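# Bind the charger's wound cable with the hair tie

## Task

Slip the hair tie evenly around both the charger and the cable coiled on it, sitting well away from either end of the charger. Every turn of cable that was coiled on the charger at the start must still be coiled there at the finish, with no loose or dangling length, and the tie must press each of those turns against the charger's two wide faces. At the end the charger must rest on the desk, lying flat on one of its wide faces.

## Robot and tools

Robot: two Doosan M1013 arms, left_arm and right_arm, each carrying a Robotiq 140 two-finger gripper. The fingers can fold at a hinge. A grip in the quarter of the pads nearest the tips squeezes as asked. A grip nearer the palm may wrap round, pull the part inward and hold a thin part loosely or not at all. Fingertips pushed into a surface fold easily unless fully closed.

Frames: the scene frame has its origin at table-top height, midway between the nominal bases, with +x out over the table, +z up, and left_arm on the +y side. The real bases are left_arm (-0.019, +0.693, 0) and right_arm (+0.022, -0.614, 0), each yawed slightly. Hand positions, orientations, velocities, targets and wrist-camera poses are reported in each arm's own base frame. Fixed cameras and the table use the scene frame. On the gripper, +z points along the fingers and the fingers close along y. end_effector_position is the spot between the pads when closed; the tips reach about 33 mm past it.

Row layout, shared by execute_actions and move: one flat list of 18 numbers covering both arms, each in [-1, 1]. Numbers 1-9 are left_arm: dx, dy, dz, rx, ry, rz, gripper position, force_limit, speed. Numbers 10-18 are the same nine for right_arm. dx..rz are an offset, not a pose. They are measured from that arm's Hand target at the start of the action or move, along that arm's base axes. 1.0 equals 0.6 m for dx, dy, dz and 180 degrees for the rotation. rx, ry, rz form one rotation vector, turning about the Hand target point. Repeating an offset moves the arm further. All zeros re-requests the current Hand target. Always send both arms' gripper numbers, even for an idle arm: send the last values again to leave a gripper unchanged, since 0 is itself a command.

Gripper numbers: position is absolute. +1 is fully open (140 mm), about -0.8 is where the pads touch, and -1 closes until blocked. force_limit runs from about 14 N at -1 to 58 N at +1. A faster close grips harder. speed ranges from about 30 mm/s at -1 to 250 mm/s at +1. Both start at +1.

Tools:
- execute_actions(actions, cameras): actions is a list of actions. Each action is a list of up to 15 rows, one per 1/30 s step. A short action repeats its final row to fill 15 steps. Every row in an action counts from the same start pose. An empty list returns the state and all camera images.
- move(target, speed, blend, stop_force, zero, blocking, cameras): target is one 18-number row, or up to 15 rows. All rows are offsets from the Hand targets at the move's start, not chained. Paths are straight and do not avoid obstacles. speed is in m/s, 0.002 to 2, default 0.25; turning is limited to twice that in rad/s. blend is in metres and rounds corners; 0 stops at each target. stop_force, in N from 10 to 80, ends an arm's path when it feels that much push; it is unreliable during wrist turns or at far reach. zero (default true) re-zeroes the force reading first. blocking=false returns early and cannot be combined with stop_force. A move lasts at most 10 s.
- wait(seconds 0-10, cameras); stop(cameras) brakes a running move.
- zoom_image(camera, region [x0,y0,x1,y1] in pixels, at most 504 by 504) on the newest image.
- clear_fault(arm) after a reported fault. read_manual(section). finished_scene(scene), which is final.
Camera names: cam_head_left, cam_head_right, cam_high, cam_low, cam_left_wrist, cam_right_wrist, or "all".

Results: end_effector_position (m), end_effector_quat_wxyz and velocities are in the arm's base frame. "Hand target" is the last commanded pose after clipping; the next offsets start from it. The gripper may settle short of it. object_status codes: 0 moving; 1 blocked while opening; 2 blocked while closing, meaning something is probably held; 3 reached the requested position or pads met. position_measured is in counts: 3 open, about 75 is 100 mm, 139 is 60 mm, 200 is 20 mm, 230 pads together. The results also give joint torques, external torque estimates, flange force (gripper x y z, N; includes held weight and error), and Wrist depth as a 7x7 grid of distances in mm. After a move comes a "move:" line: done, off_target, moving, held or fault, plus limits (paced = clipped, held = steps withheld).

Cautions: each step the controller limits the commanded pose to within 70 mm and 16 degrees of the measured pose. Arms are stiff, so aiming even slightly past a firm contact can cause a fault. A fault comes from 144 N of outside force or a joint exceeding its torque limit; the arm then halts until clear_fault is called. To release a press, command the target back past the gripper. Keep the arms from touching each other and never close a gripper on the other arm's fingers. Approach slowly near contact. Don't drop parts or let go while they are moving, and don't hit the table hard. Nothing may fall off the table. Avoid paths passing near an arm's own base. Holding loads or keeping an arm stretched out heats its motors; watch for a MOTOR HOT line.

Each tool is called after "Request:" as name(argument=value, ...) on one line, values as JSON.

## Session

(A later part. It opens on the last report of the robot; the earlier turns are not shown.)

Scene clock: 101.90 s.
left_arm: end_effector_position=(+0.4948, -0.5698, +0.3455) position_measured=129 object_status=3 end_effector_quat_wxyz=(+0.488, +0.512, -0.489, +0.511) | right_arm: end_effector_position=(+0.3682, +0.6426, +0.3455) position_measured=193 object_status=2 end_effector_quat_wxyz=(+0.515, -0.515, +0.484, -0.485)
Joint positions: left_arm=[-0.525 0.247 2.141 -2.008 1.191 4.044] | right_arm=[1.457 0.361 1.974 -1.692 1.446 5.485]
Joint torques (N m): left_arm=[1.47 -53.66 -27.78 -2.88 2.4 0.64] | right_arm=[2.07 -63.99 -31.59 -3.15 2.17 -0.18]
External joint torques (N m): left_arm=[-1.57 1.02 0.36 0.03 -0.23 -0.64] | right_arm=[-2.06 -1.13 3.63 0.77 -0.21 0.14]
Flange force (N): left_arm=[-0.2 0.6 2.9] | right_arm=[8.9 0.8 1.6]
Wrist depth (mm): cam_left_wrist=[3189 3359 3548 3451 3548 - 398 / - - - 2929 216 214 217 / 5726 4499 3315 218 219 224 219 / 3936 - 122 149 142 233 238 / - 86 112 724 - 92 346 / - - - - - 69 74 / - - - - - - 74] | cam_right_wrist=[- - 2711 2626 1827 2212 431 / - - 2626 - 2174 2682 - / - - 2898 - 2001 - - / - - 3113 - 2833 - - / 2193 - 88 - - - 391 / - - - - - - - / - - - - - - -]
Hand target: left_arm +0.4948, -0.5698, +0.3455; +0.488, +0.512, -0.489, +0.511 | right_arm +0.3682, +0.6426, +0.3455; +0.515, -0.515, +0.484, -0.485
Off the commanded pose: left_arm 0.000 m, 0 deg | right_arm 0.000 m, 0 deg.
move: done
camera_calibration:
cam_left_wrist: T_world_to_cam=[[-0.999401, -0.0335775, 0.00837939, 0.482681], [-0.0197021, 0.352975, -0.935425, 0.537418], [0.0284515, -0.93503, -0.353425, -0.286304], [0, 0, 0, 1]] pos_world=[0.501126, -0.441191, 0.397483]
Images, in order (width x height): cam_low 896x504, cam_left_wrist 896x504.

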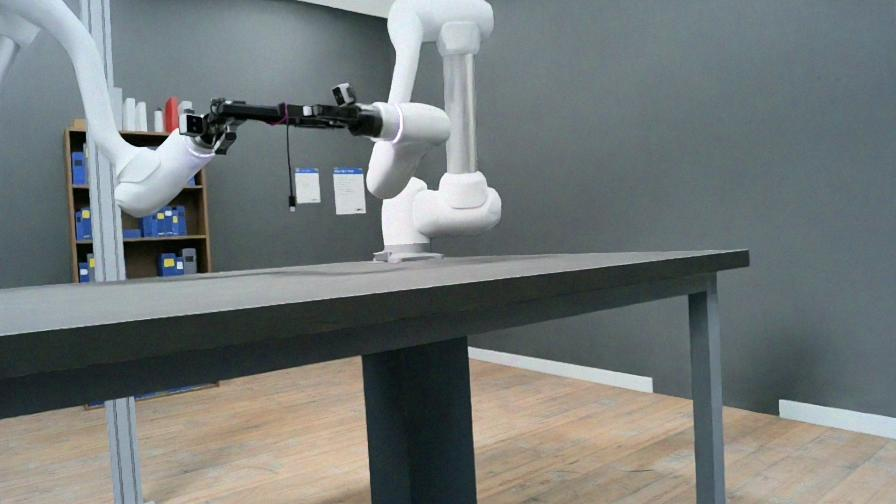

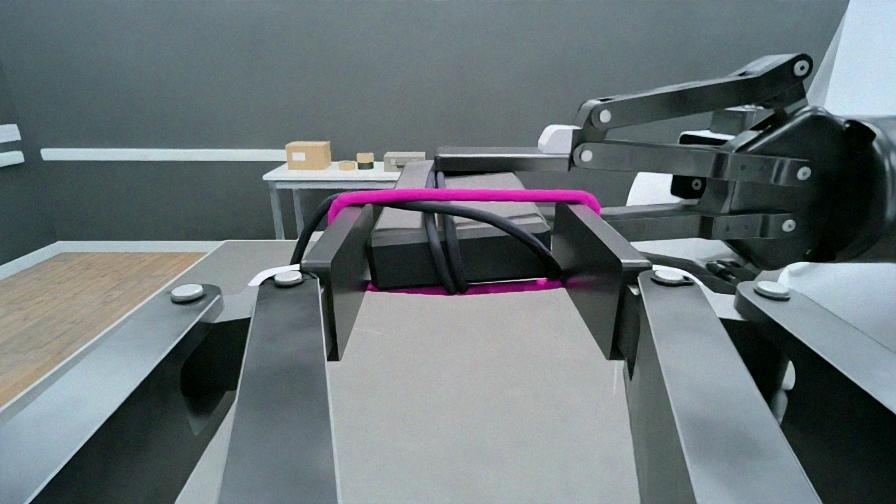

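Request:
move(target=[[0.0027,-0.05,0,0,0,0,0.03,-0.8,-1,0,0,0,0,0,0,-1,-0.3,-1]], speed=0.03, cameras=["cam_left_wrist","cam_head_left"])

Request:
zoom_image(camera="cam_left_wrist", region=[300, 100, 650, 350])

Request:
zoom_image(camera="cam_head_left", region=[390, 240, 530, 340])

Scene clock: 103.63 s.
left_arm: end_effector_position=(+0.4964, -0.5998, +0.3455) position_measured=126 object_status=3 end_effector_quat_wxyz=(+0.488, +0.512, -0.489, +0.511) | right_arm: end_effector_position=(+0.3682, +0.6426, +0.3455) position_measured=193 object_status=2 end_effector_quat_wxyz=(+0.515, -0.515, +0.484, -0.485)
Joint positions: left_arm=[-0.57 0.267 2.113 -2.044 1.159 4.051] | right_arm=[1.457 0.361 1.974 -1.692 1.446 5.485]
Joint torques (N m): left_arm=[1.72 -56.09 -28.04 -2.79 2.36 0.64] | right_arm=[1.71 -64.1 -31.63 -3.12 2.29 -0.15]
External joint torques (N m): left_arm=[-1.72 0.81 0.09 -0.14 -0.18 -0.64] | right_arm=[-1.77 -0.8 3.71 0.74 -0.34 0.1]
Flange force (N): left_arm=[0.2 0.8 3.2] | right_arm=[8.6 1.2 1.4]
Wrist depth (mm): cam_left_wrist=[- - - - - - 375 / 3110 - - - 190 182 187 / 4270 3451 2896 190 191 212 189 / 3359 4130 118 125 119 204 201 / - 86 116 121 - 92 336 / - - - - 621 69 75 / - - - 518 - - 71] | cam_right_wrist=[- - 2599 2771 2741 2932 443 / - - - 2599 2137 2654 - / - - - - 1739 - - / 1801 - - - 236 - - / 1840 - 88 - - - 424 / - - - - - - - / - - - 143 - - -]
Hand target: left_arm +0.4964, -0.5998, +0.3455; +0.488, +0.512, -0.489, +0.511 | right_arm +0.3682, +0.6426, +0.3455; +0.515, -0.515, +0.484, -0.485
Off the commanded pose: left_arm 0.000 m, 0 deg | right_arm 0.000 m, 0 deg.
move: done
camera_calibration:
cam_left_wrist: T_world_to_cam=[[-0.999401, -0.0335775, 0.00837939, 0.483273], [-0.0197021, 0.352975, -0.935425, 0.548039], [0.0284515, -0.93503, -0.353425, -0.3144], [0, 0, 0, 1]] pos_world=[0.502726, -0.471191, 0.397483]
Images, in order (width x height): cam_head_left 896x504, cam_left_wrist 896x504.

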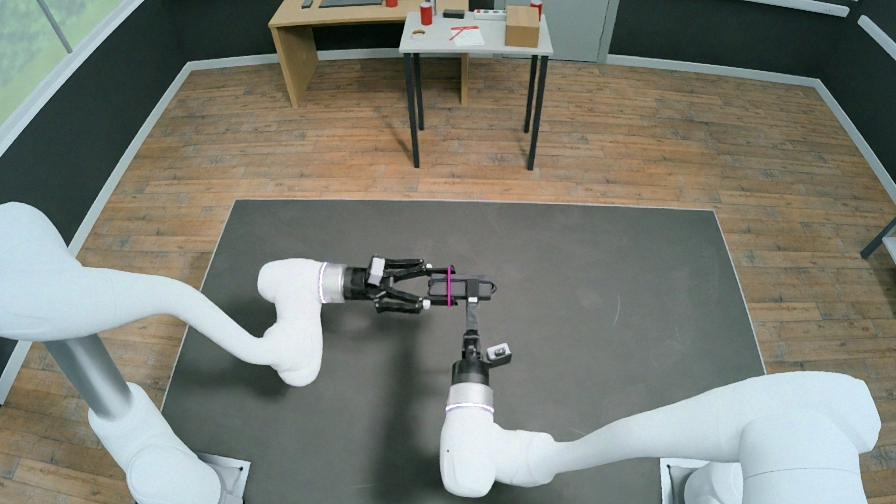

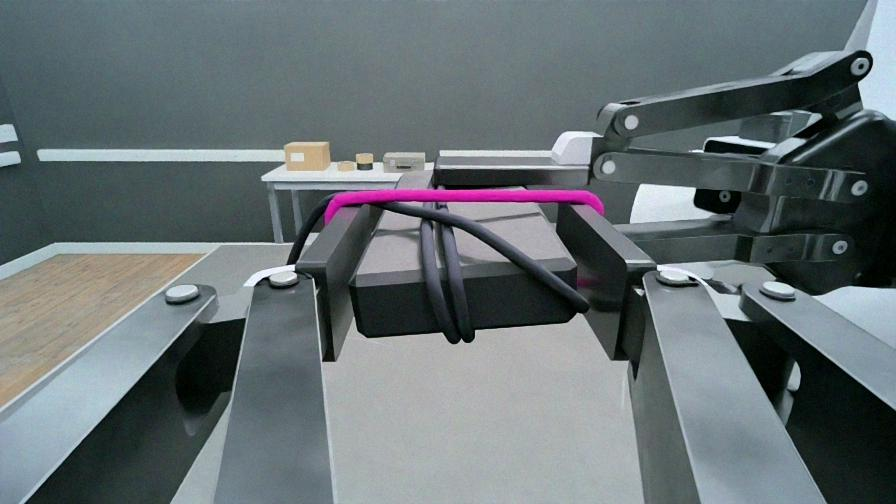

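Scaled by 1.440 from the camera's 896x504 image, which has a finer 1280x720 frame.

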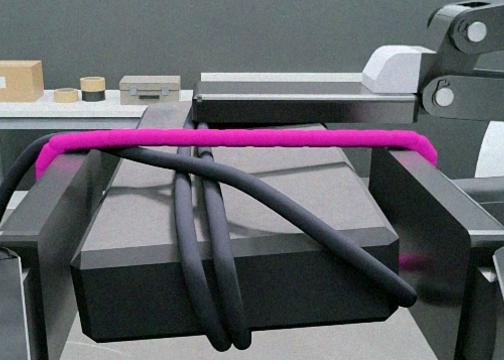

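Scaled by 3.600 from the camera's 896x504 image, which has a finer 1280x720 frame.

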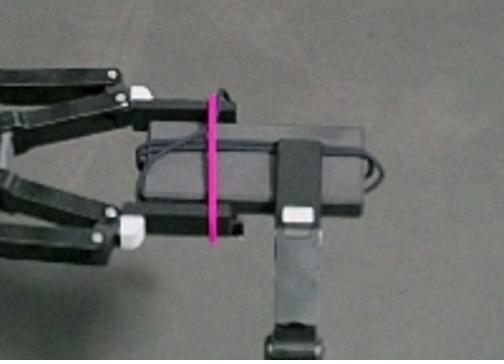

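Request:
move(target=[[0.0014,-0.0267,0,0,0,0,0.03,-0.8,-1,0,0,0,0,0,0,-1,-0.3,-1]], speed=0.03)

Request:
move(target=[[0,0,0,0,0,0,-1,-0.8,-1,0,0,0,0,0,0,-1,-0.3,-1]])

Request:
wait(seconds=0.8, cameras=["cam_left_wrist","cam_head_left"])

Request:
zoom_image(camera="cam_left_wrist", region=[300, 100, 650, 350])

Request:
zoom_image(camera="cam_head_left", region=[390, 240, 530, 340])

Scene clock: 105.50 s.
left_arm: end_effector_position=(+0.4972, -0.6158, +0.3455) position_measured=126 object_status=3 end_effector_quat_wxyz=(+0.488, +0.512, -0.489, +0.511) | right_arm: end_effector_position=(+0.3682, +0.6426, +0.3455) position_measured=193 object_status=2 end_effector_quat_wxyz=(+0.515, -0.515, +0.484, -0.485)
Joint positions: left_arm=[-0.594 0.278 2.097 -2.062 1.143 4.054] | right_arm=[1.457 0.361 1.974 -1.692 1.446 5.485]
Joint torques (N m): left_arm=[1.51 -57.08 -28.35 -2.78 2.34 0.66] | right_arm=[1.81 -64.22 -31.68 -3.18 2.23 -0.16]
External joint torques (N m): left_arm=[-1.58 0.44 0.32 -0.17 -0.15 -0.66] | right_arm=[-1.75 -0.99 3.49 0.8 -0.27 0.12]
Flange force (N): left_arm=[0.5 1.4 2.5] | right_arm=[8.4 0.9 1.3]
Wrist depth (mm): cam_left_wrist=[- 3189 - - - 2799 - / - - - 3705 - 165 167 / 3817 - 3149 189 176 179 174 / 3548 - 116 120 127 189 184 / - 86 104 103 104 92 198 / - - 69 - - 69 75 / - - - 508 - - 71] | cam_right_wrist=[- - 2932 2682 1704 2212 433 / - - - - 2212 597 431 / - - - - 1985 - 393 / - - - 131 230 578 386 / 2741 - 88 - - - - / - - - 133 - - - / - - - 143 - - -]
Hand target: left_arm +0.4972, -0.6159, +0.3455; +0.488, +0.512, -0.489, +0.511 | right_arm +0.3682, +0.6426, +0.3455; +0.515, -0.515, +0.484, -0.485
Off the commanded pose: left_arm 0.000 m, 0 deg | right_arm 0.000 m, 0 deg.
move: done

Scene clock: 106.03 s.
left_arm: end_effector_position=(+0.4973, -0.6159, +0.3456) position_measured=139 object_status=0 end_effector_quat_wxyz=(+0.488, +0.512, -0.489, +0.511) | right_arm: end_effector_position=(+0.3682, +0.6426, +0.3455) position_measured=193 object_status=2 end_effector_quat_wxyz=(+0.515, -0.515, +0.484, -0.485)
Joint positions: left_arm=[-0.594 0.278 2.097 -2.062 1.143 4.054] | right_arm=[1.457 0.361 1.974 -1.692 1.446 5.485]
Joint torques (N m): left_arm=[-2.5 -57.53 -27.95 -1.86 3.26 0.67] | right_arm=[1.11 -63.26 -33.04 -3.95 1.4 -0.21]
External joint torques (N m): left_arm=[2.58 0.77 -0.13 -1.1 -1.06 -0.67] | right_arm=[-1.11 -1.72 4.96 1.57 0.56 0.16]
Flange force (N): left_arm=[0.5 -2.7 -0.9] | right_arm=[11.7 1.0 -2.0]
Wrist depth (mm): cam_left_wrist=[- - - - 3599 - - / 3936 3451 3149 3451 3760 168 166 / - 3548 2831 174 175 178 173 / 3936 4581 123 127 111 189 184 / 2999 91 105 102 103 93 200 / - - 66 - - 69 73 / - - - 485 - - 70] | cam_right_wrist=[- 2802 2711 2682 2599 2521 - / - - 2771 - 2496 2231 - / - 3192 3002 - 1940 - 419 / - 2865 3275 - 3002 - - / 1854 - 88 - - - 418 / - - - 138 - - - / - - - 147 - - -]
Hand target: left_arm +0.4972, -0.6159, +0.3455; +0.488, +0.512, -0.489, +0.511 | right_arm +0.3682, +0.6426, +0.3455; +0.515, -0.515, +0.484, -0.485
Off the commanded pose: left_arm 0.000 m, 0 deg | right_arm 0.000 m, 0 deg.
move: done

Scene clock: 106.83 s.
left_arm: end_effector_position=(+0.4972, -0.6159, +0.3456) position_measured=139 object_status=2 end_effector_quat_wxyz=(+0.488, +0.512, -0.489, +0.511) | right_arm: end_effector_position=(+0.3682, +0.6426, +0.3455) position_measured=193 object_status=2 end_effector_quat_wxyz=(+0.515, -0.515, +0.484, -0.485)
Joint positions: left_arm=[-0.594 0.278 2.097 -2.062 1.143 4.054] | right_arm=[1.457 0.361 1.974 -1.692 1.446 5.485]
Joint torques (N m): left_arm=[-2.45 -57.39 -27.87 -1.86 3.29 0.66] | right_arm=[0.9 -63.24 -33.12 -3.95 1.39 -0.17]
External joint torques (N m): left_arm=[2.52 0.74 -0.33 -1.11 -1.09 -0.67] | right_arm=[-0.88 -1.67 5.14 1.58 0.56 0.12]
Flange force (N): left_arm=[0.6 -2.9 -0.5] | right_arm=[11.9 1.1 -2.4]
Wrist depth (mm): cam_left_wrist=[- - 3072 3999 3999 3599 - / - 3405 3499 - - 167 167 / - 3705 3599 174 176 178 174 / 2964 3876 123 124 111 189 184 / 2999 91 106 103 106 93 201 / - - 107 - - 69 73 / - - - 535 - - 70] | cam_right_wrist=[- 3318 2802 2741 2682 2335 409 / - - - - 1788 2401 464 / - 3275 4002 - 2084 - 452 / - 3362 - 134 141 - 400 / - - 88 138 - - - / - - - 138 - - - / - - - 147 - - -]
Hand target: left_arm +0.4972, -0.6159, +0.3455; +0.488, +0.512, -0.489, +0.511 | right_arm +0.3682, +0.6426, +0.3455; +0.515, -0.515, +0.484, -0.485
Tool commands: left_gripper/position=-1.0 left_gripper/force_limit=-0.8 left_gripper/speed=-1.0 right_gripper/position=-1.0 right_gripper/force_limit=-0.3 right_gripper/speed=-1.0
Off the commanded pose: left_arm 0.000 m, 0 deg | right_arm 0.000 m, 0 deg.
wait: 0.80 s; at rest by 0.17 s
camera_calibration:
cam_left_wrist: T_world_to_cam=[[-0.999401, -0.0335767, 0.0083794, 0.483536], [-0.0196992, 0.352888, -0.935458, 0.553671], [0.0284526, -0.935063, -0.353338, -0.329435], [0, 0, 0, 1]] pos_world=[0.503526, -0.487191, 0.397483]
Images, in order (width x height): cam_head_left 896x504, cam_left_wrist 896x504.

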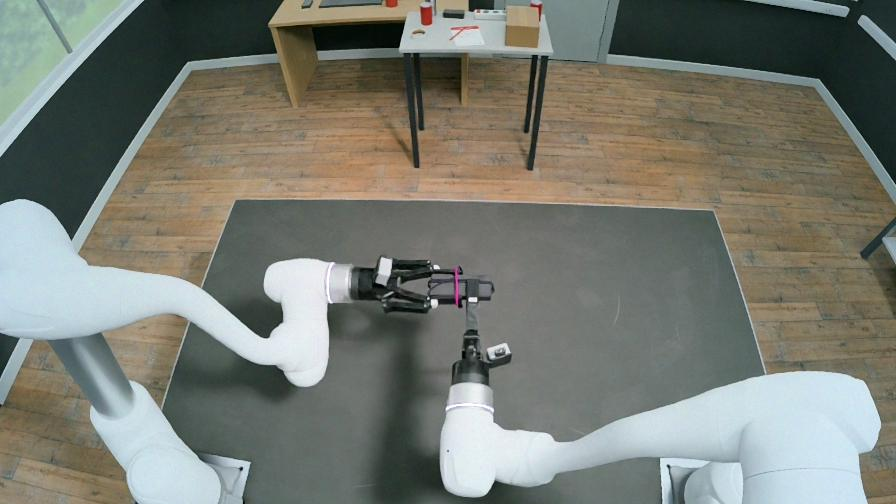

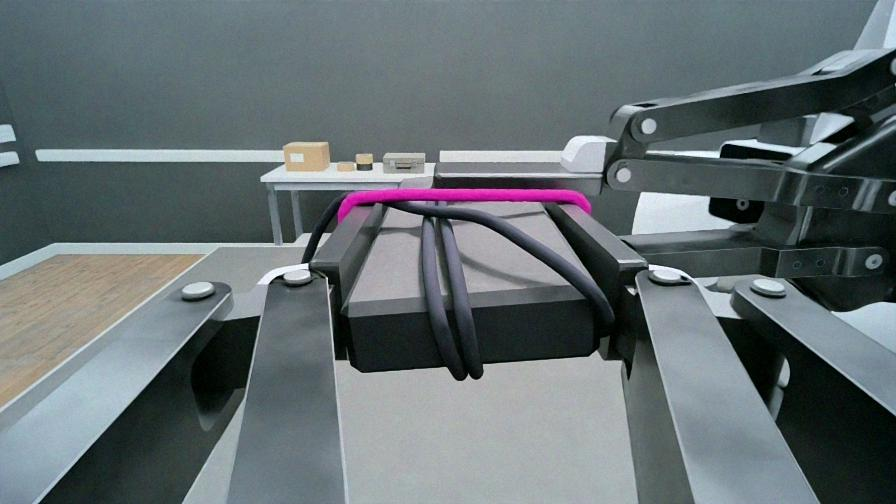

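Scaled by 1.440 from the camera's 896x504 image, which has a finer 1280x720 frame.

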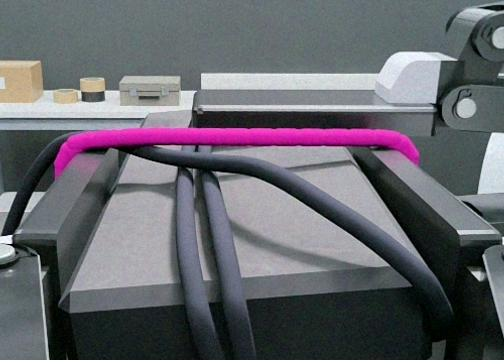

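Scaled by 3.600 from the camera's 896x504 image, which has a finer 1280x720 frame.

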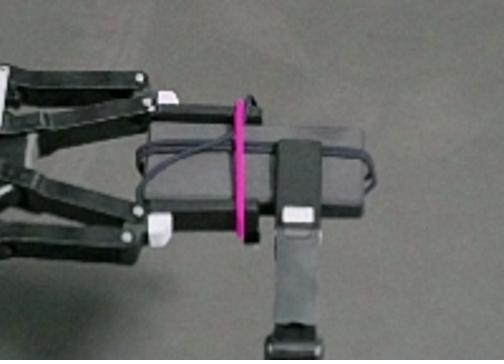

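Request:
move(target=[[0,0,0,0,0,0,-1,-0.8,-1,0,0,0,0,0,0,0.05,-0.3,-1]])

Request:
move(target=[[0,0,0,0,0,0,-1,-0.8,-1,-0.2,0,0,0,0,0,0.05,-0.3,-1]], speed=0.15, cameras=["cam_left_wrist","cam_head_left","cam_low","cam_right_wrist"])

Request:
zoom_image(camera="cam_head_left", region=[390, 240, 530, 340])

Scene clock: 109.07 s.
left_arm: end_effector_position=(+0.4972, -0.6159, +0.3455) position_measured=139 object_status=2 end_effector_quat_wxyz=(+0.488, +0.512, -0.489, +0.511) | right_arm: end_effector_position=(+0.3682, +0.6426, +0.3455) position_measured=123 object_status=0 end_effector_quat_wxyz=(+0.515, -0.515, +0.484, -0.485)
Joint positions: left_arm=[-0.594 0.278 2.097 -2.062 1.143 4.054] | right_arm=[1.457 0.361 1.974 -1.692 1.446 5.485]
Joint torques (N m): left_arm=[1.62 -59.36 -29.49 -3.27 3.16 0.67] | right_arm=[1.23 -62.39 -30.28 -2.42 1.84 -0.24]
External joint torques (N m): left_arm=[-1.58 2.64 1.31 0.3 -0.96 -0.67] | right_arm=[-1.2 -2.67 2.2 0.05 0.11 0.19]
Flange force (N): left_arm=[-2.0 0.4 3.3] | right_arm=[8.1 -1.5 0.8]
Wrist depth (mm): cam_left_wrist=[- - - - 3499 161 161 / - - - - 168 168 172 / 3359 3189 2831 164 3499 759 173 / 3876 3705 123 123 111 208 186 / 2896 91 105 103 105 93 201 / - - 66 582 - 69 73 / - - - 512 - - 70] | cam_right_wrist=[- - 2682 2711 2654 2626 - / - - - - 2424 - - / 2174 - - - 1910 - - / - - 157 - 142 104 - / 2017 - - - 126 92 - / - - - 138 3407 - - / - - - 147 - - -]
Hand target: left_arm +0.4972, -0.6159, +0.3455; +0.488, +0.512, -0.489, +0.511 | right_arm +0.3682, +0.6426, +0.3455; +0.515, -0.515, +0.484, -0.485
Off the commanded pose: left_arm 0.000 m, 0 deg | right_arm 0.000 m, 0 deg.
move: done

Scene clock: 110.23 s.
left_arm: end_effector_position=(+0.4972, -0.6159, +0.3455) position_measured=139 object_status=2 end_effector_quat_wxyz=(+0.488, +0.512, -0.489, +0.511) | right_arm: end_effector_position=(+0.2482, +0.6425, +0.3455) position_measured=123 object_status=3 end_effector_quat_wxyz=(+0.515, -0.515, +0.484, -0.485)
Joint positions: left_arm=[-0.594 0.278 2.097 -2.062 1.143 4.054] | right_arm=[1.65 0.367 1.965 -1.559 1.584 5.474]
Joint torques (N m): left_arm=[1.78 -58.87 -29.59 -3.31 3.14 0.65] | right_arm=[1.23 -62.59 -29.78 -2.02 1.78 -0.24]
External joint torques (N m): left_arm=[-1.83 2.41 1.64 0.37 -0.95 -0.65] | right_arm=[-1.27 -2.6 2.31 0.04 0.14 0.19]
Flange force (N): left_arm=[-1.9 1.4 3.1] | right_arm=[7.9 -1.4 2.4]
Wrist depth (mm): cam_left_wrist=[3405 3189 3149 3760 3876 - 3149 / - 3072 - - - 3651 181 / 4130 3451 3189 217 3451 773 775 / 3760 3876 124 124 111 790 813 / 2929 91 105 102 103 93 191 / - - 66 - - 69 73 / - - - 505 - - 70] | cam_right_wrist=[- 2448 3113 2771 2741 647 - / 2017 - 3318 - 2898 605 - / 1692 3318 3654 - 2932 - - / - - 157 254 142 - - / - - - 259 126 92 - / - - - 277 - - - / - - - 321 - - -]
Hand target: left_arm +0.4972, -0.6159, +0.3455; +0.488, +0.512, -0.489, +0.511 | right_arm +0.2482, +0.6426, +0.3455; +0.515, -0.515, +0.484, -0.485
Off the commanded pose: left_arm 0.000 m, 0 deg | right_arm 0.000 m, 0 deg.
move: done
camera_calibration:
cam_left_wrist: T_world_to_cam=[[-0.999401, -0.0335775, 0.00837939, 0.483535], [-0.0197021, 0.352975, -0.935425, 0.553702], [0.0284515, -0.93503, -0.353425, -0.329383], [0, 0, 0, 1]] pos_world=[0.503526, -0.487191, 0.397483]
cam_right_wrist: T_world_to_cam=[[0.0128474, -0.0098902, -0.999869, 0.359957], [-0.412367, 0.910905, -0.0143088, -0.477788], [0.910927, 0.412497, 0.00762437, -0.350426], [0, 0, 0, 1]] pos_world=[0.117564, 0.583329, 0.355745]
Images, in order (width x height): cam_head_left 896x504, cam_low 896x504, cam_left_wrist 896x504, cam_right_wrist 896x504.

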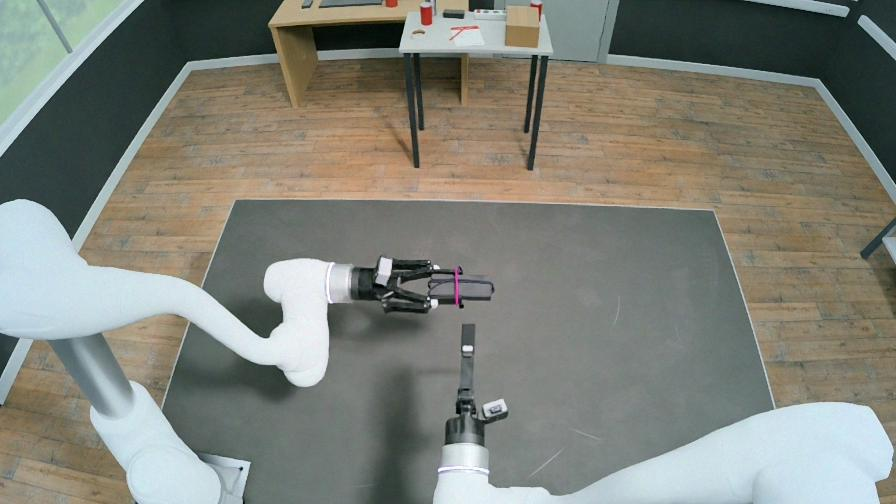

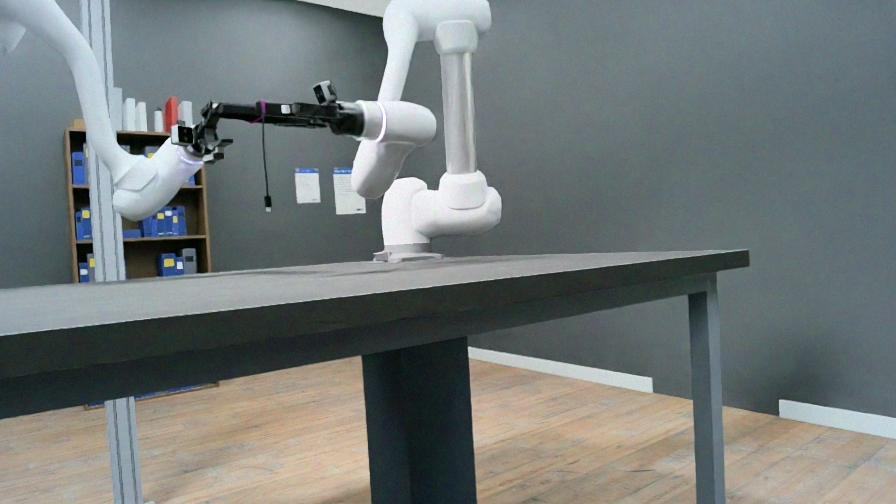

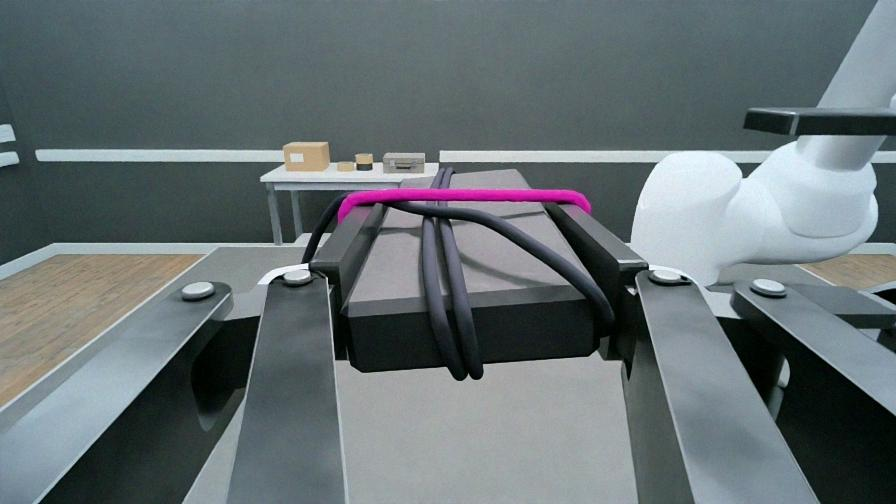

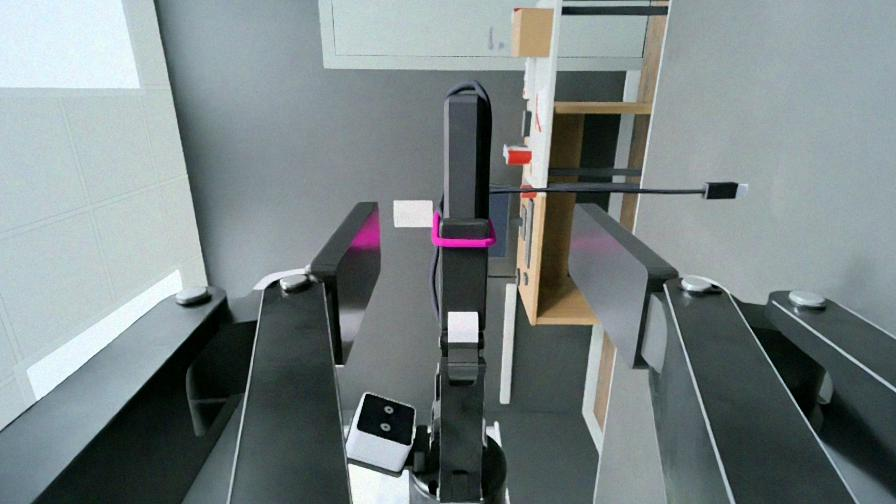

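Scaled by 3.600 from the camera's 896x504 image, which has a finer 1280x720 frame.

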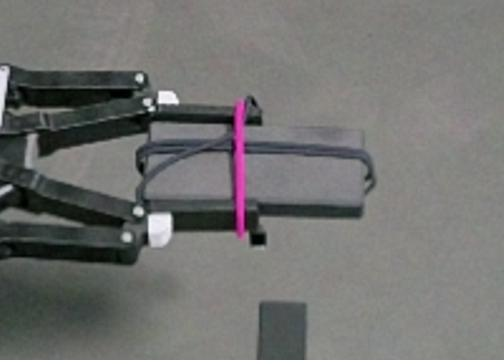

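Request:
move(target=[[0,0,0.17,0.4995,0.023,0,-1,-0.8,-1,-0.1,0,0,0,0,0,0.05,-0.3,-1]], speed=0.25, cameras=["all"])

Request:
zoom_image(camera="cam_low", region=[170, 30, 350, 230])

Request:
zoom_image(camera="cam_head_right", region=[380, 200, 560, 340])

Scene clock: 114.53 s.
left_arm: end_effector_position=(+0.4972, -0.6158, +0.4476) position_measured=139 object_status=2 end_effector_quat_wxyz=(+0.000, +0.723, -0.691, +0.000) | right_arm: end_effector_position=(+0.1882, +0.6426, +0.3455) position_measured=123 object_status=3 end_effector_quat_wxyz=(+0.515, -0.515, +0.484, -0.485)
Joint positions: left_arm=[-0.936 0.388 1.087 0.001 1.668 2.16] | right_arm=[1.744 0.381 1.944 -1.494 1.653 5.469]
Joint torques (N m): left_arm=[1.85 -82.53 -43.31 4.89 0.1 0.66] | right_arm=[1.48 -63.99 -29.82 -1.78 1.81 -0.2]
External joint torques (N m): left_arm=[-1.98 1.19 1.27 -0.61 -0.15 -0.66] | right_arm=[-1.57 -2.35 2.31 0.01 0.1 0.16]
Flange force (N): left_arm=[0.9 3.5 2.7] | right_arm=[7.3 -1.1 3.6]
Wrist depth (mm): cam_left_wrist=[- 517 555 - - 545 583 / - - - - 585 - 259 / - - - 151 596 - - / 604 - 120 123 109 - - / 1714 91 105 103 103 93 - / - - 69 728 - 69 73 / - - - - - - 70] | cam_right_wrist=[- 2833 2573 2865 2802 - - / 1854 2573 - - 2898 - - / 318 353 - 3038 2313 - 394 / 317 285 158 3708 142 - 407 / 432 - - - 126 92 378 / - - - 4133 - - - / - - - - - - -]
Hand target: left_arm +0.4972, -0.6159, +0.4475; +0.000, +0.723, -0.691, +0.000 | right_arm +0.1882, +0.6426, +0.3455; +0.515, -0.515, +0.484, -0.485
Off the commanded pose: left_arm 0.000 m, 0 deg | right_arm 0.000 m, 0 deg.
move: done
camera_calibration:
cam_left_wrist: T_world_to_cam=[[-0.998441, -0.0544084, 0.0124311, 0.467631], [-0.0465093, 0.934263, 0.353539, 0.44356], [-0.0308494, 0.35241, -0.935337, 0.78948], [0, 0, 0, 1]] pos_world=[0.511886, -0.667179, 0.575801]
cam_right_wrist: T_world_to_cam=[[0.0128474, -0.0098902, -0.999869, 0.360728], [-0.412367, 0.910905, -0.0143088, -0.50253], [0.910927, 0.412497, 0.00762437, -0.29577], [0, 0, 0, 1]] pos_world=[0.057564, 0.583329, 0.355745]

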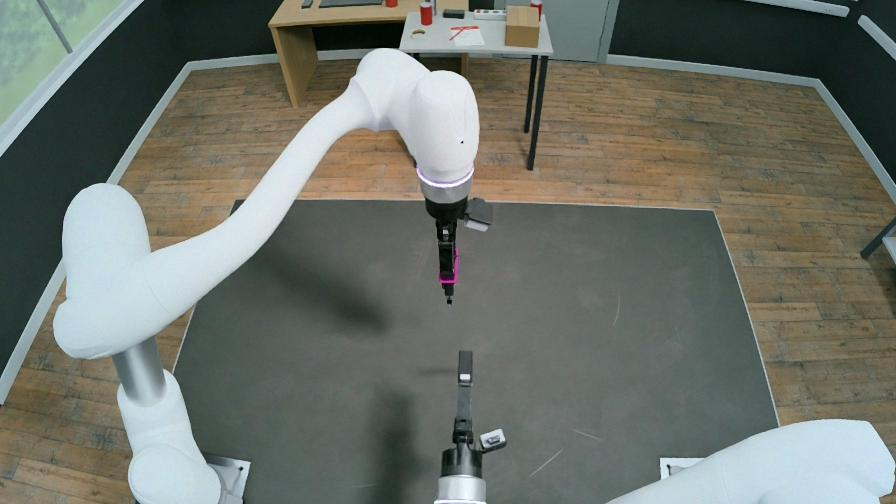

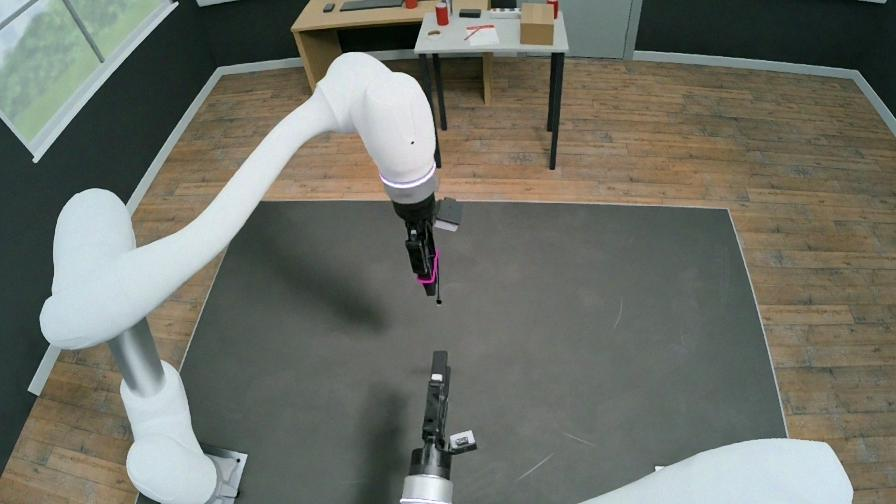

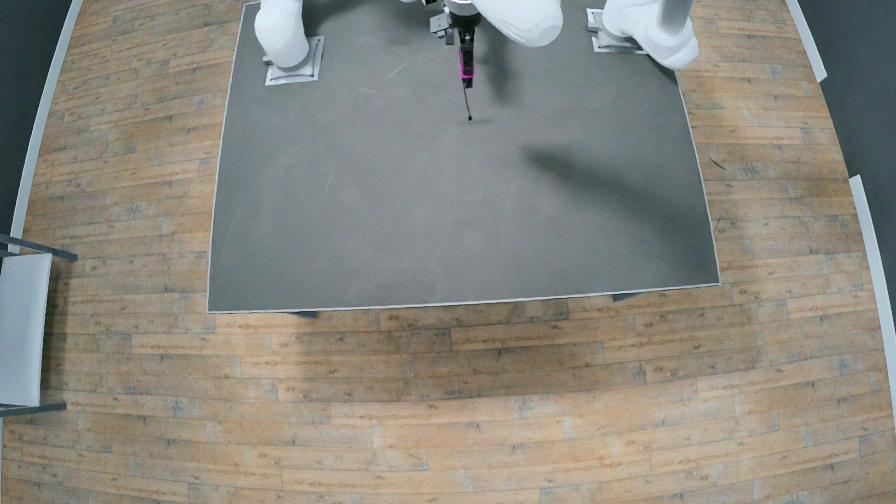

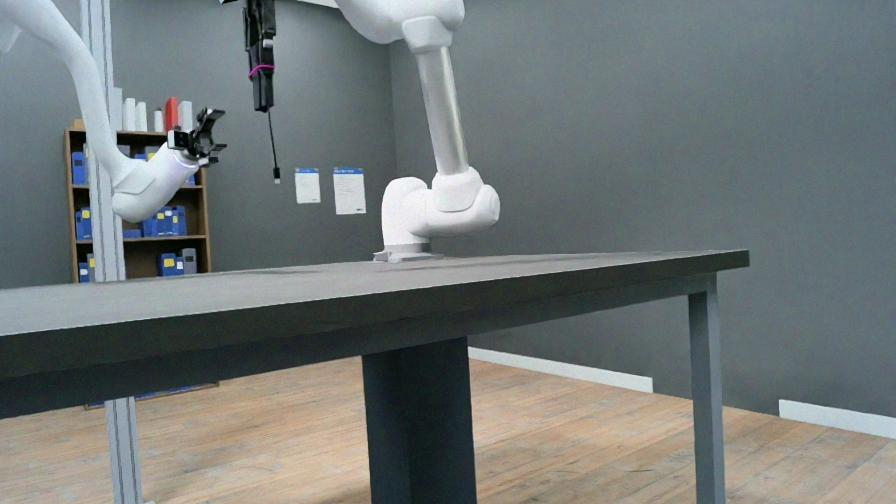

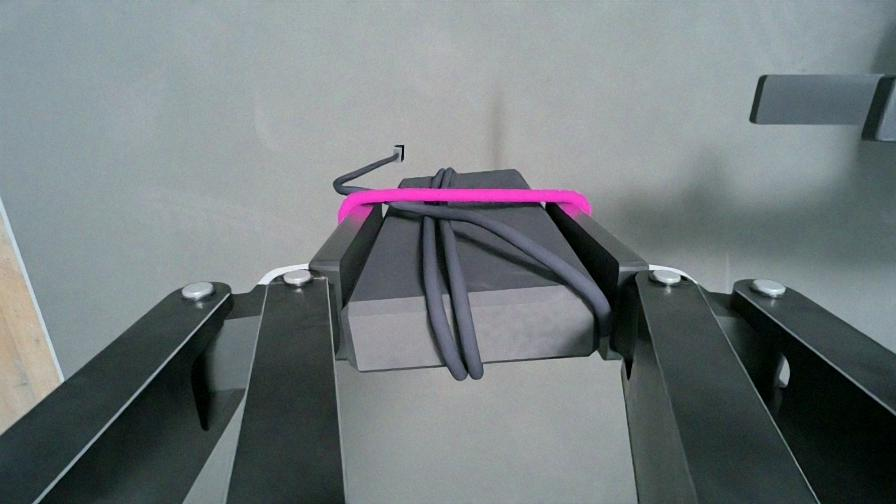

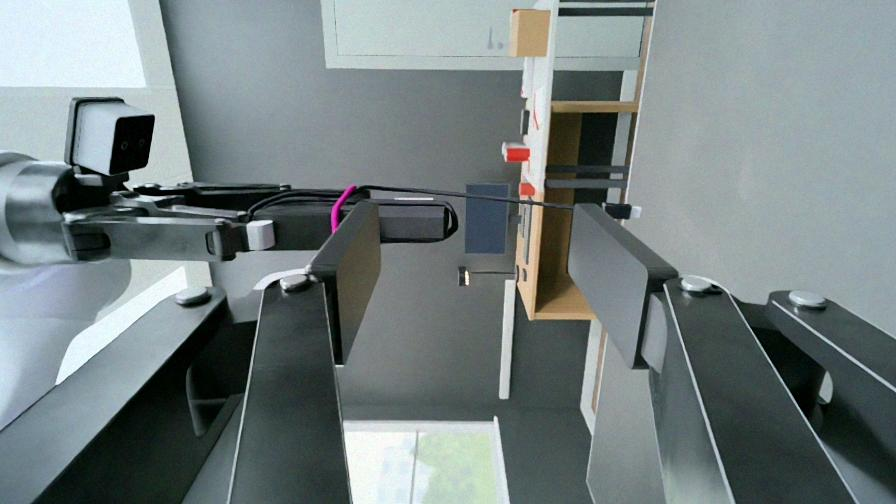

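Scaled by 2.520 from the camera's 896x504 image, which has a finer 1280x720 frame.

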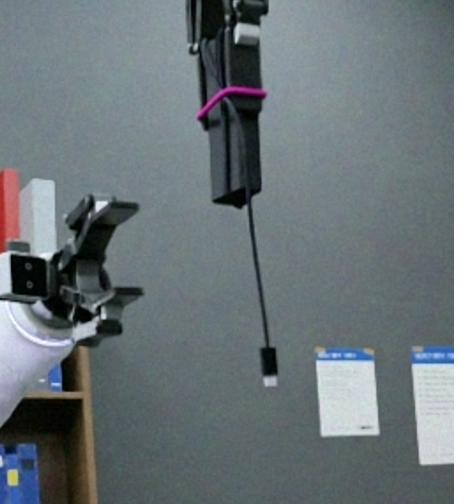

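Scaled by 2.800 from the camera's 896x504 image, which has a finer 1280x720 frame.

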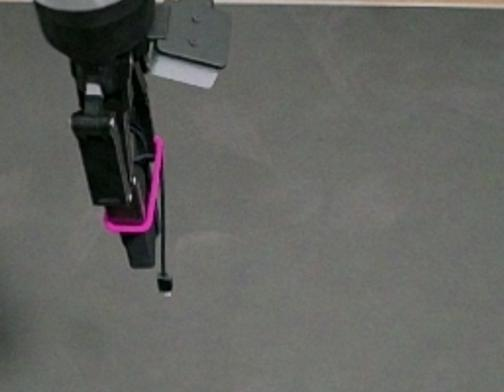

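Request:
move(target=[[0,0,0,0.0115,-0.25,0,-1,-0.8,-1,0,0,0,0,0,0,0.05,-0.3,-1]], speed=0.3, cameras=["cam_left_wrist"])

Request:
move(target=[[0,0,0,-0.0115,0.25,0,-1,-0.8,-1,0,0,0,0,0,0,0.05,-0.3,-1]], speed=0.3, cameras=["cam_left_wrist"])

Scene clock: 117.03 s.
left_arm: end_effector_position=(+0.4972, -0.6158, +0.4476) position_measured=139 object_status=2 end_effector_quat_wxyz=(-0.277, +0.668, -0.638, +0.264) | right_arm: end_effector_position=(+0.1882, +0.6426, +0.3455) position_measured=123 object_status=3 end_effector_quat_wxyz=(+0.515, -0.515, +0.484, -0.485)
Joint positions: left_arm=[-1.226 0.203 1.506 0.79 1.263 1.685] | right_arm=[1.744 0.381 1.944 -1.494 1.653 5.469]
Joint torques (N m): left_arm=[1.96 -66.1 -44.24 6.19 -0.27 0.6] | right_arm=[1.23 -64.02 -29.86 -1.81 1.81 -0.2]
External joint torques (N m): left_arm=[-2.01 2.45 1.5 -1.33 0.01 -0.63] | right_arm=[-1.26 -2.35 2.27 0.03 0.11 0.16]
Flange force (N): left_arm=[1.9 4.4 0.1] | right_arm=[7.3 -1.2 3.0]
Wrist depth (mm): cam_left_wrist=[2065 1812 2545 702 - - 397 / - 1852 2799 - - - 401 / 2680 2399 2446 - 152 483 423 / 2709 2896 120 124 111 491 457 / - 90 104 103 103 93 - / - - 3110 - - 69 73 / - - - - - - 70] | cam_right_wrist=[- - 2547 2833 2771 - - / - - - - 2966 - 449 / - 3407 335 - 2251 548 413 / 236 243 159 - 142 507 390 / - - 128 3407 141 95 - / - - - 2966 3362 - - / - - - 3038 - - -]
Hand target: left_arm +0.4972, -0.6159, +0.4475; -0.277, +0.668, -0.638, +0.264 | right_arm +0.1882, +0.6426, +0.3455; +0.515, -0.515, +0.484, -0.485
Off the commanded pose: left_arm 0.000 m, 0 deg | right_arm 0.000 m, 0 deg.
move: done
camera_calibration:
cam_left_wrist: T_world_to_cam=[[-0.714111, -0.0413322, -0.698811, 0.652582], [-0.295432, 0.922796, 0.24732, 0.607894], [0.634638, 0.383065, -0.67119, 0.359232], [0, 0, 0, 1]] pos_world=[0.417626, -0.671599, 0.5468]
Images, in order (width x height): cam_left_wrist 896x504.

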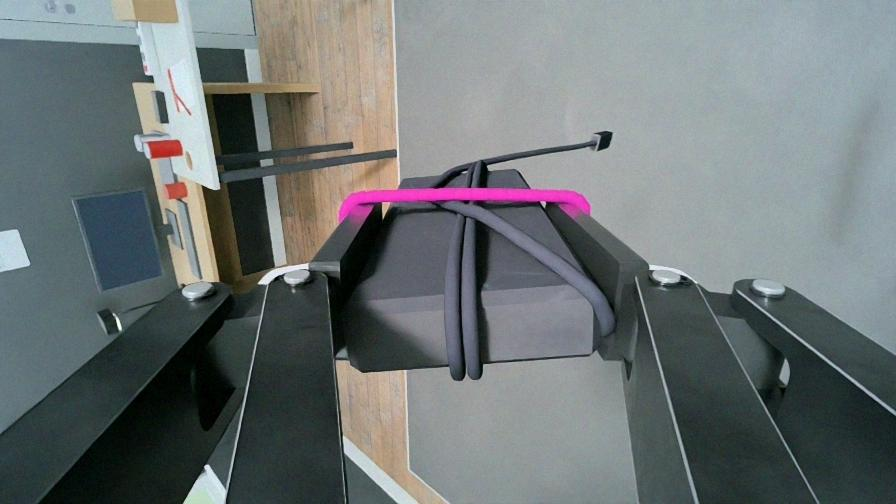

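Scene clock: 118.77 s.
left_arm: end_effector_position=(+0.4972, -0.6159, +0.4476) position_measured=139 object_status=2 end_effector_quat_wxyz=(+0.000, +0.723, -0.691, +0.000) | right_arm: end_effector_position=(+0.1882, +0.6426, +0.3455) position_measured=123 object_status=3 end_effector_quat_wxyz=(+0.515, -0.515, +0.484, -0.485)
Joint positions: left_arm=[-0.936 0.388 1.087 0.001 1.668 2.16] | right_arm=[1.744 0.381 1.944 -1.494 1.653 5.469]
Joint torques (N m): left_arm=[1.73 -83.22 -43.51 4.89 0.07 0.67] | right_arm=[1.36 -63.64 -29.82 -1.83 1.8 -0.25]
External joint torques (N m): left_arm=[-1.65 2.01 1.64 -0.62 -0.11 -0.67] | right_arm=[-1.39 -2.8 2.34 0.06 0.12 0.2]
Flange force (N): left_arm=[1.1 2.8 3.2] | right_arm=[8.0 -1.6 3.3]
Wrist depth (mm): cam_left_wrist=[- - - - - - - / - 559 - - - 556 259 / - - - 213 - - - / - - 120 124 111 - - / - 91 104 102 103 93 - / - - - - - 69 73 / - - - - - - 70] | cam_right_wrist=[1970 - 3002 2771 2741 608 416 / - 2833 - 2932 2802 - 398 / 316 350 323 3002 2272 - 431 / 306 283 158 3940 142 105 481 / 431 - - - 126 92 - / - - - 2932 - - - / - - - 3192 - - -]
Hand target: left_arm +0.4972, -0.6159, +0.4475; +0.000, +0.723, -0.691, +0.000 | right_arm +0.1882, +0.6426, +0.3455; +0.515, -0.515, +0.484, -0.485
Off the commanded pose: left_arm 0.000 m, 0 deg | right_arm 0.000 m, 0 deg.
move: done
camera_calibration:
cam_left_wrist: T_world_to_cam=[[-0.998449, -0.0542796, 0.0123734, 0.467649], [-0.0464094, 0.93427, 0.353534, 0.443606], [-0.0307498, 0.352411, -0.93534, 0.789464], [0, 0, 0, 1]] pos_world=[0.511787, -0.66728, 0.575801]
Images, in order (width x height): cam_left_wrist 896x504.

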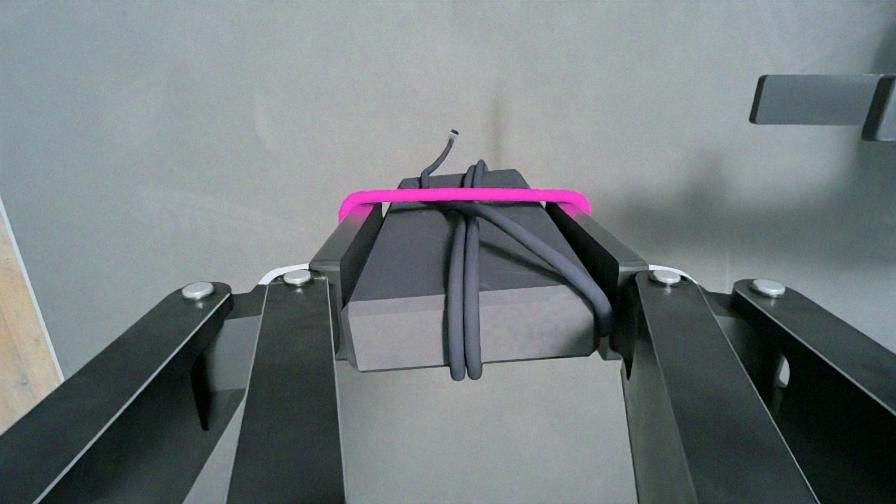

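Request:
move(target=[[0,0,0,0,0,0,-1,-0.8,-1,0.105,0.077,0.169,-0.499,-0.031,0,0.05,-0.3,-1]], speed=0.3, cameras=["cam_right_wrist","cam_low","cam_head_left"])

Request:
zoom_image(camera="cam_right_wrist", region=[300, 50, 650, 350])

Scene clock: 123.27 s.
left_arm: end_effector_position=(+0.4972, -0.6159, +0.4475) position_measured=139 object_status=2 end_effector_quat_wxyz=(+0.000, +0.723, -0.691, +0.000) | right_arm: end_effector_position=(+0.2512, +0.6888, +0.4469) position_measured=123 object_status=3 end_effector_quat_wxyz=(-0.022, +0.706, +0.022, +0.707)
Joint positions: left_arm=[-0.936 0.388 1.086 0.001 1.668 2.16] | right_arm=[1.64 0.323 1.802 -1.569 1.577 3.695]
Joint torques (N m): left_arm=[1.83 -82.87 -43.36 4.89 0.05 0.68] | right_arm=[1.08 -64.52 -35.99 -2.11 1.34 -0.33]
External joint torques (N m): left_arm=[-1.78 1.54 1.37 -0.61 -0.09 -0.68] | right_arm=[-1.03 -2.44 2.27 -0.26 0.13 0.33]
Flange force (N): left_arm=[1.1 3.1 2.7] | right_arm=[-0.4 8.1 2.0]
Wrist depth (mm): cam_left_wrist=[- - 525 528 - 538 - / - 554 - - - - 135 / - - - 156 - - - / - - 123 119 111 - - / - 91 87 103 103 93 - / - - - - - 69 73 / - - - - - - 70] | cam_right_wrist=[- 2771 2865 185 2802 2599 2802 / 2898 2833 3192 210 2802 2547 - / 5864 3551 2496 230 2966 3152 3152 / - 3192 157 2335 142 106 2448 / 2711 - 94 2448 142 95 - / - - - - - - - / - - - - - - -]
Hand target: left_arm +0.4972, -0.6159, +0.4475; +0.000, +0.723, -0.691, +0.000 | right_arm +0.2512, +0.6888, +0.4469; -0.022, +0.706, +0.022, +0.707
Off the commanded pose: left_arm 0.000 m, 0 deg | right_arm 0.000 m, 0 deg.
move: done
camera_calibration:
cam_right_wrist: T_world_to_cam=[[0.0742148, -0.997186, 0.0105598, 0.67476], [-0.353505, -0.0362078, -0.934732, 0.531613], [0.932484, 0.065638, -0.355197, 0.0226801], [0, 0, 0, 1]] pos_world=[0.116702, 0.690621, 0.497846]
Images, in order (width x height): cam_head_left 896x504, cam_low 896x504, cam_right_wrist 896x504.

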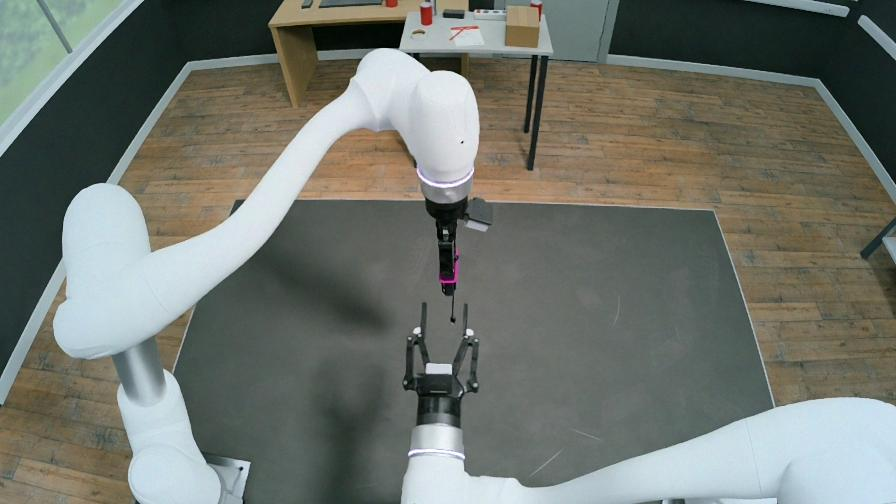

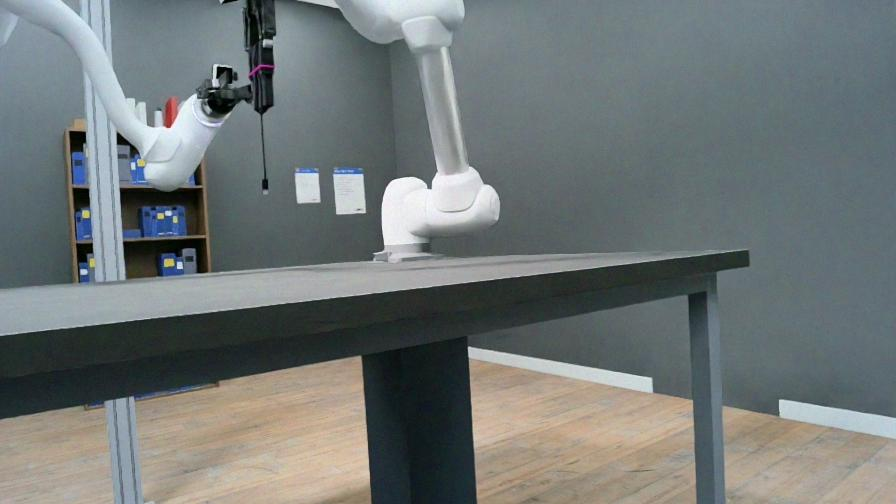

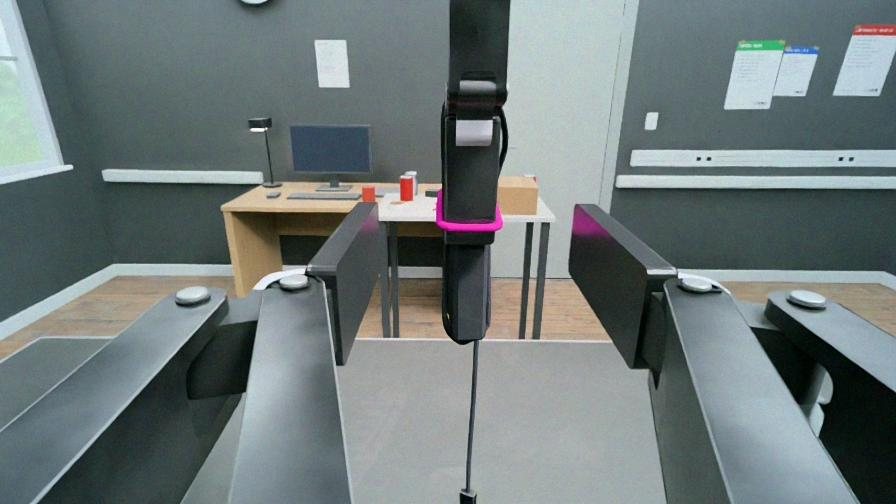

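Scaled by 1.440 from the camera's 896x504 image, which has a finer 1280x720 frame.

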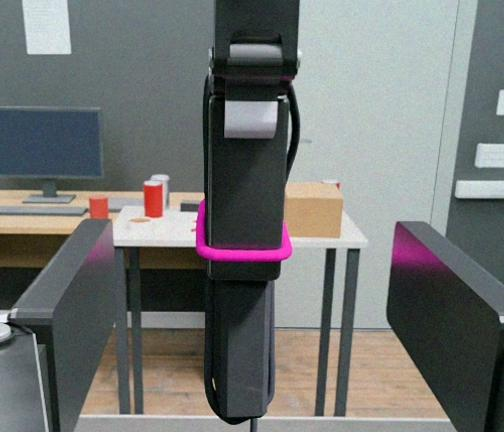

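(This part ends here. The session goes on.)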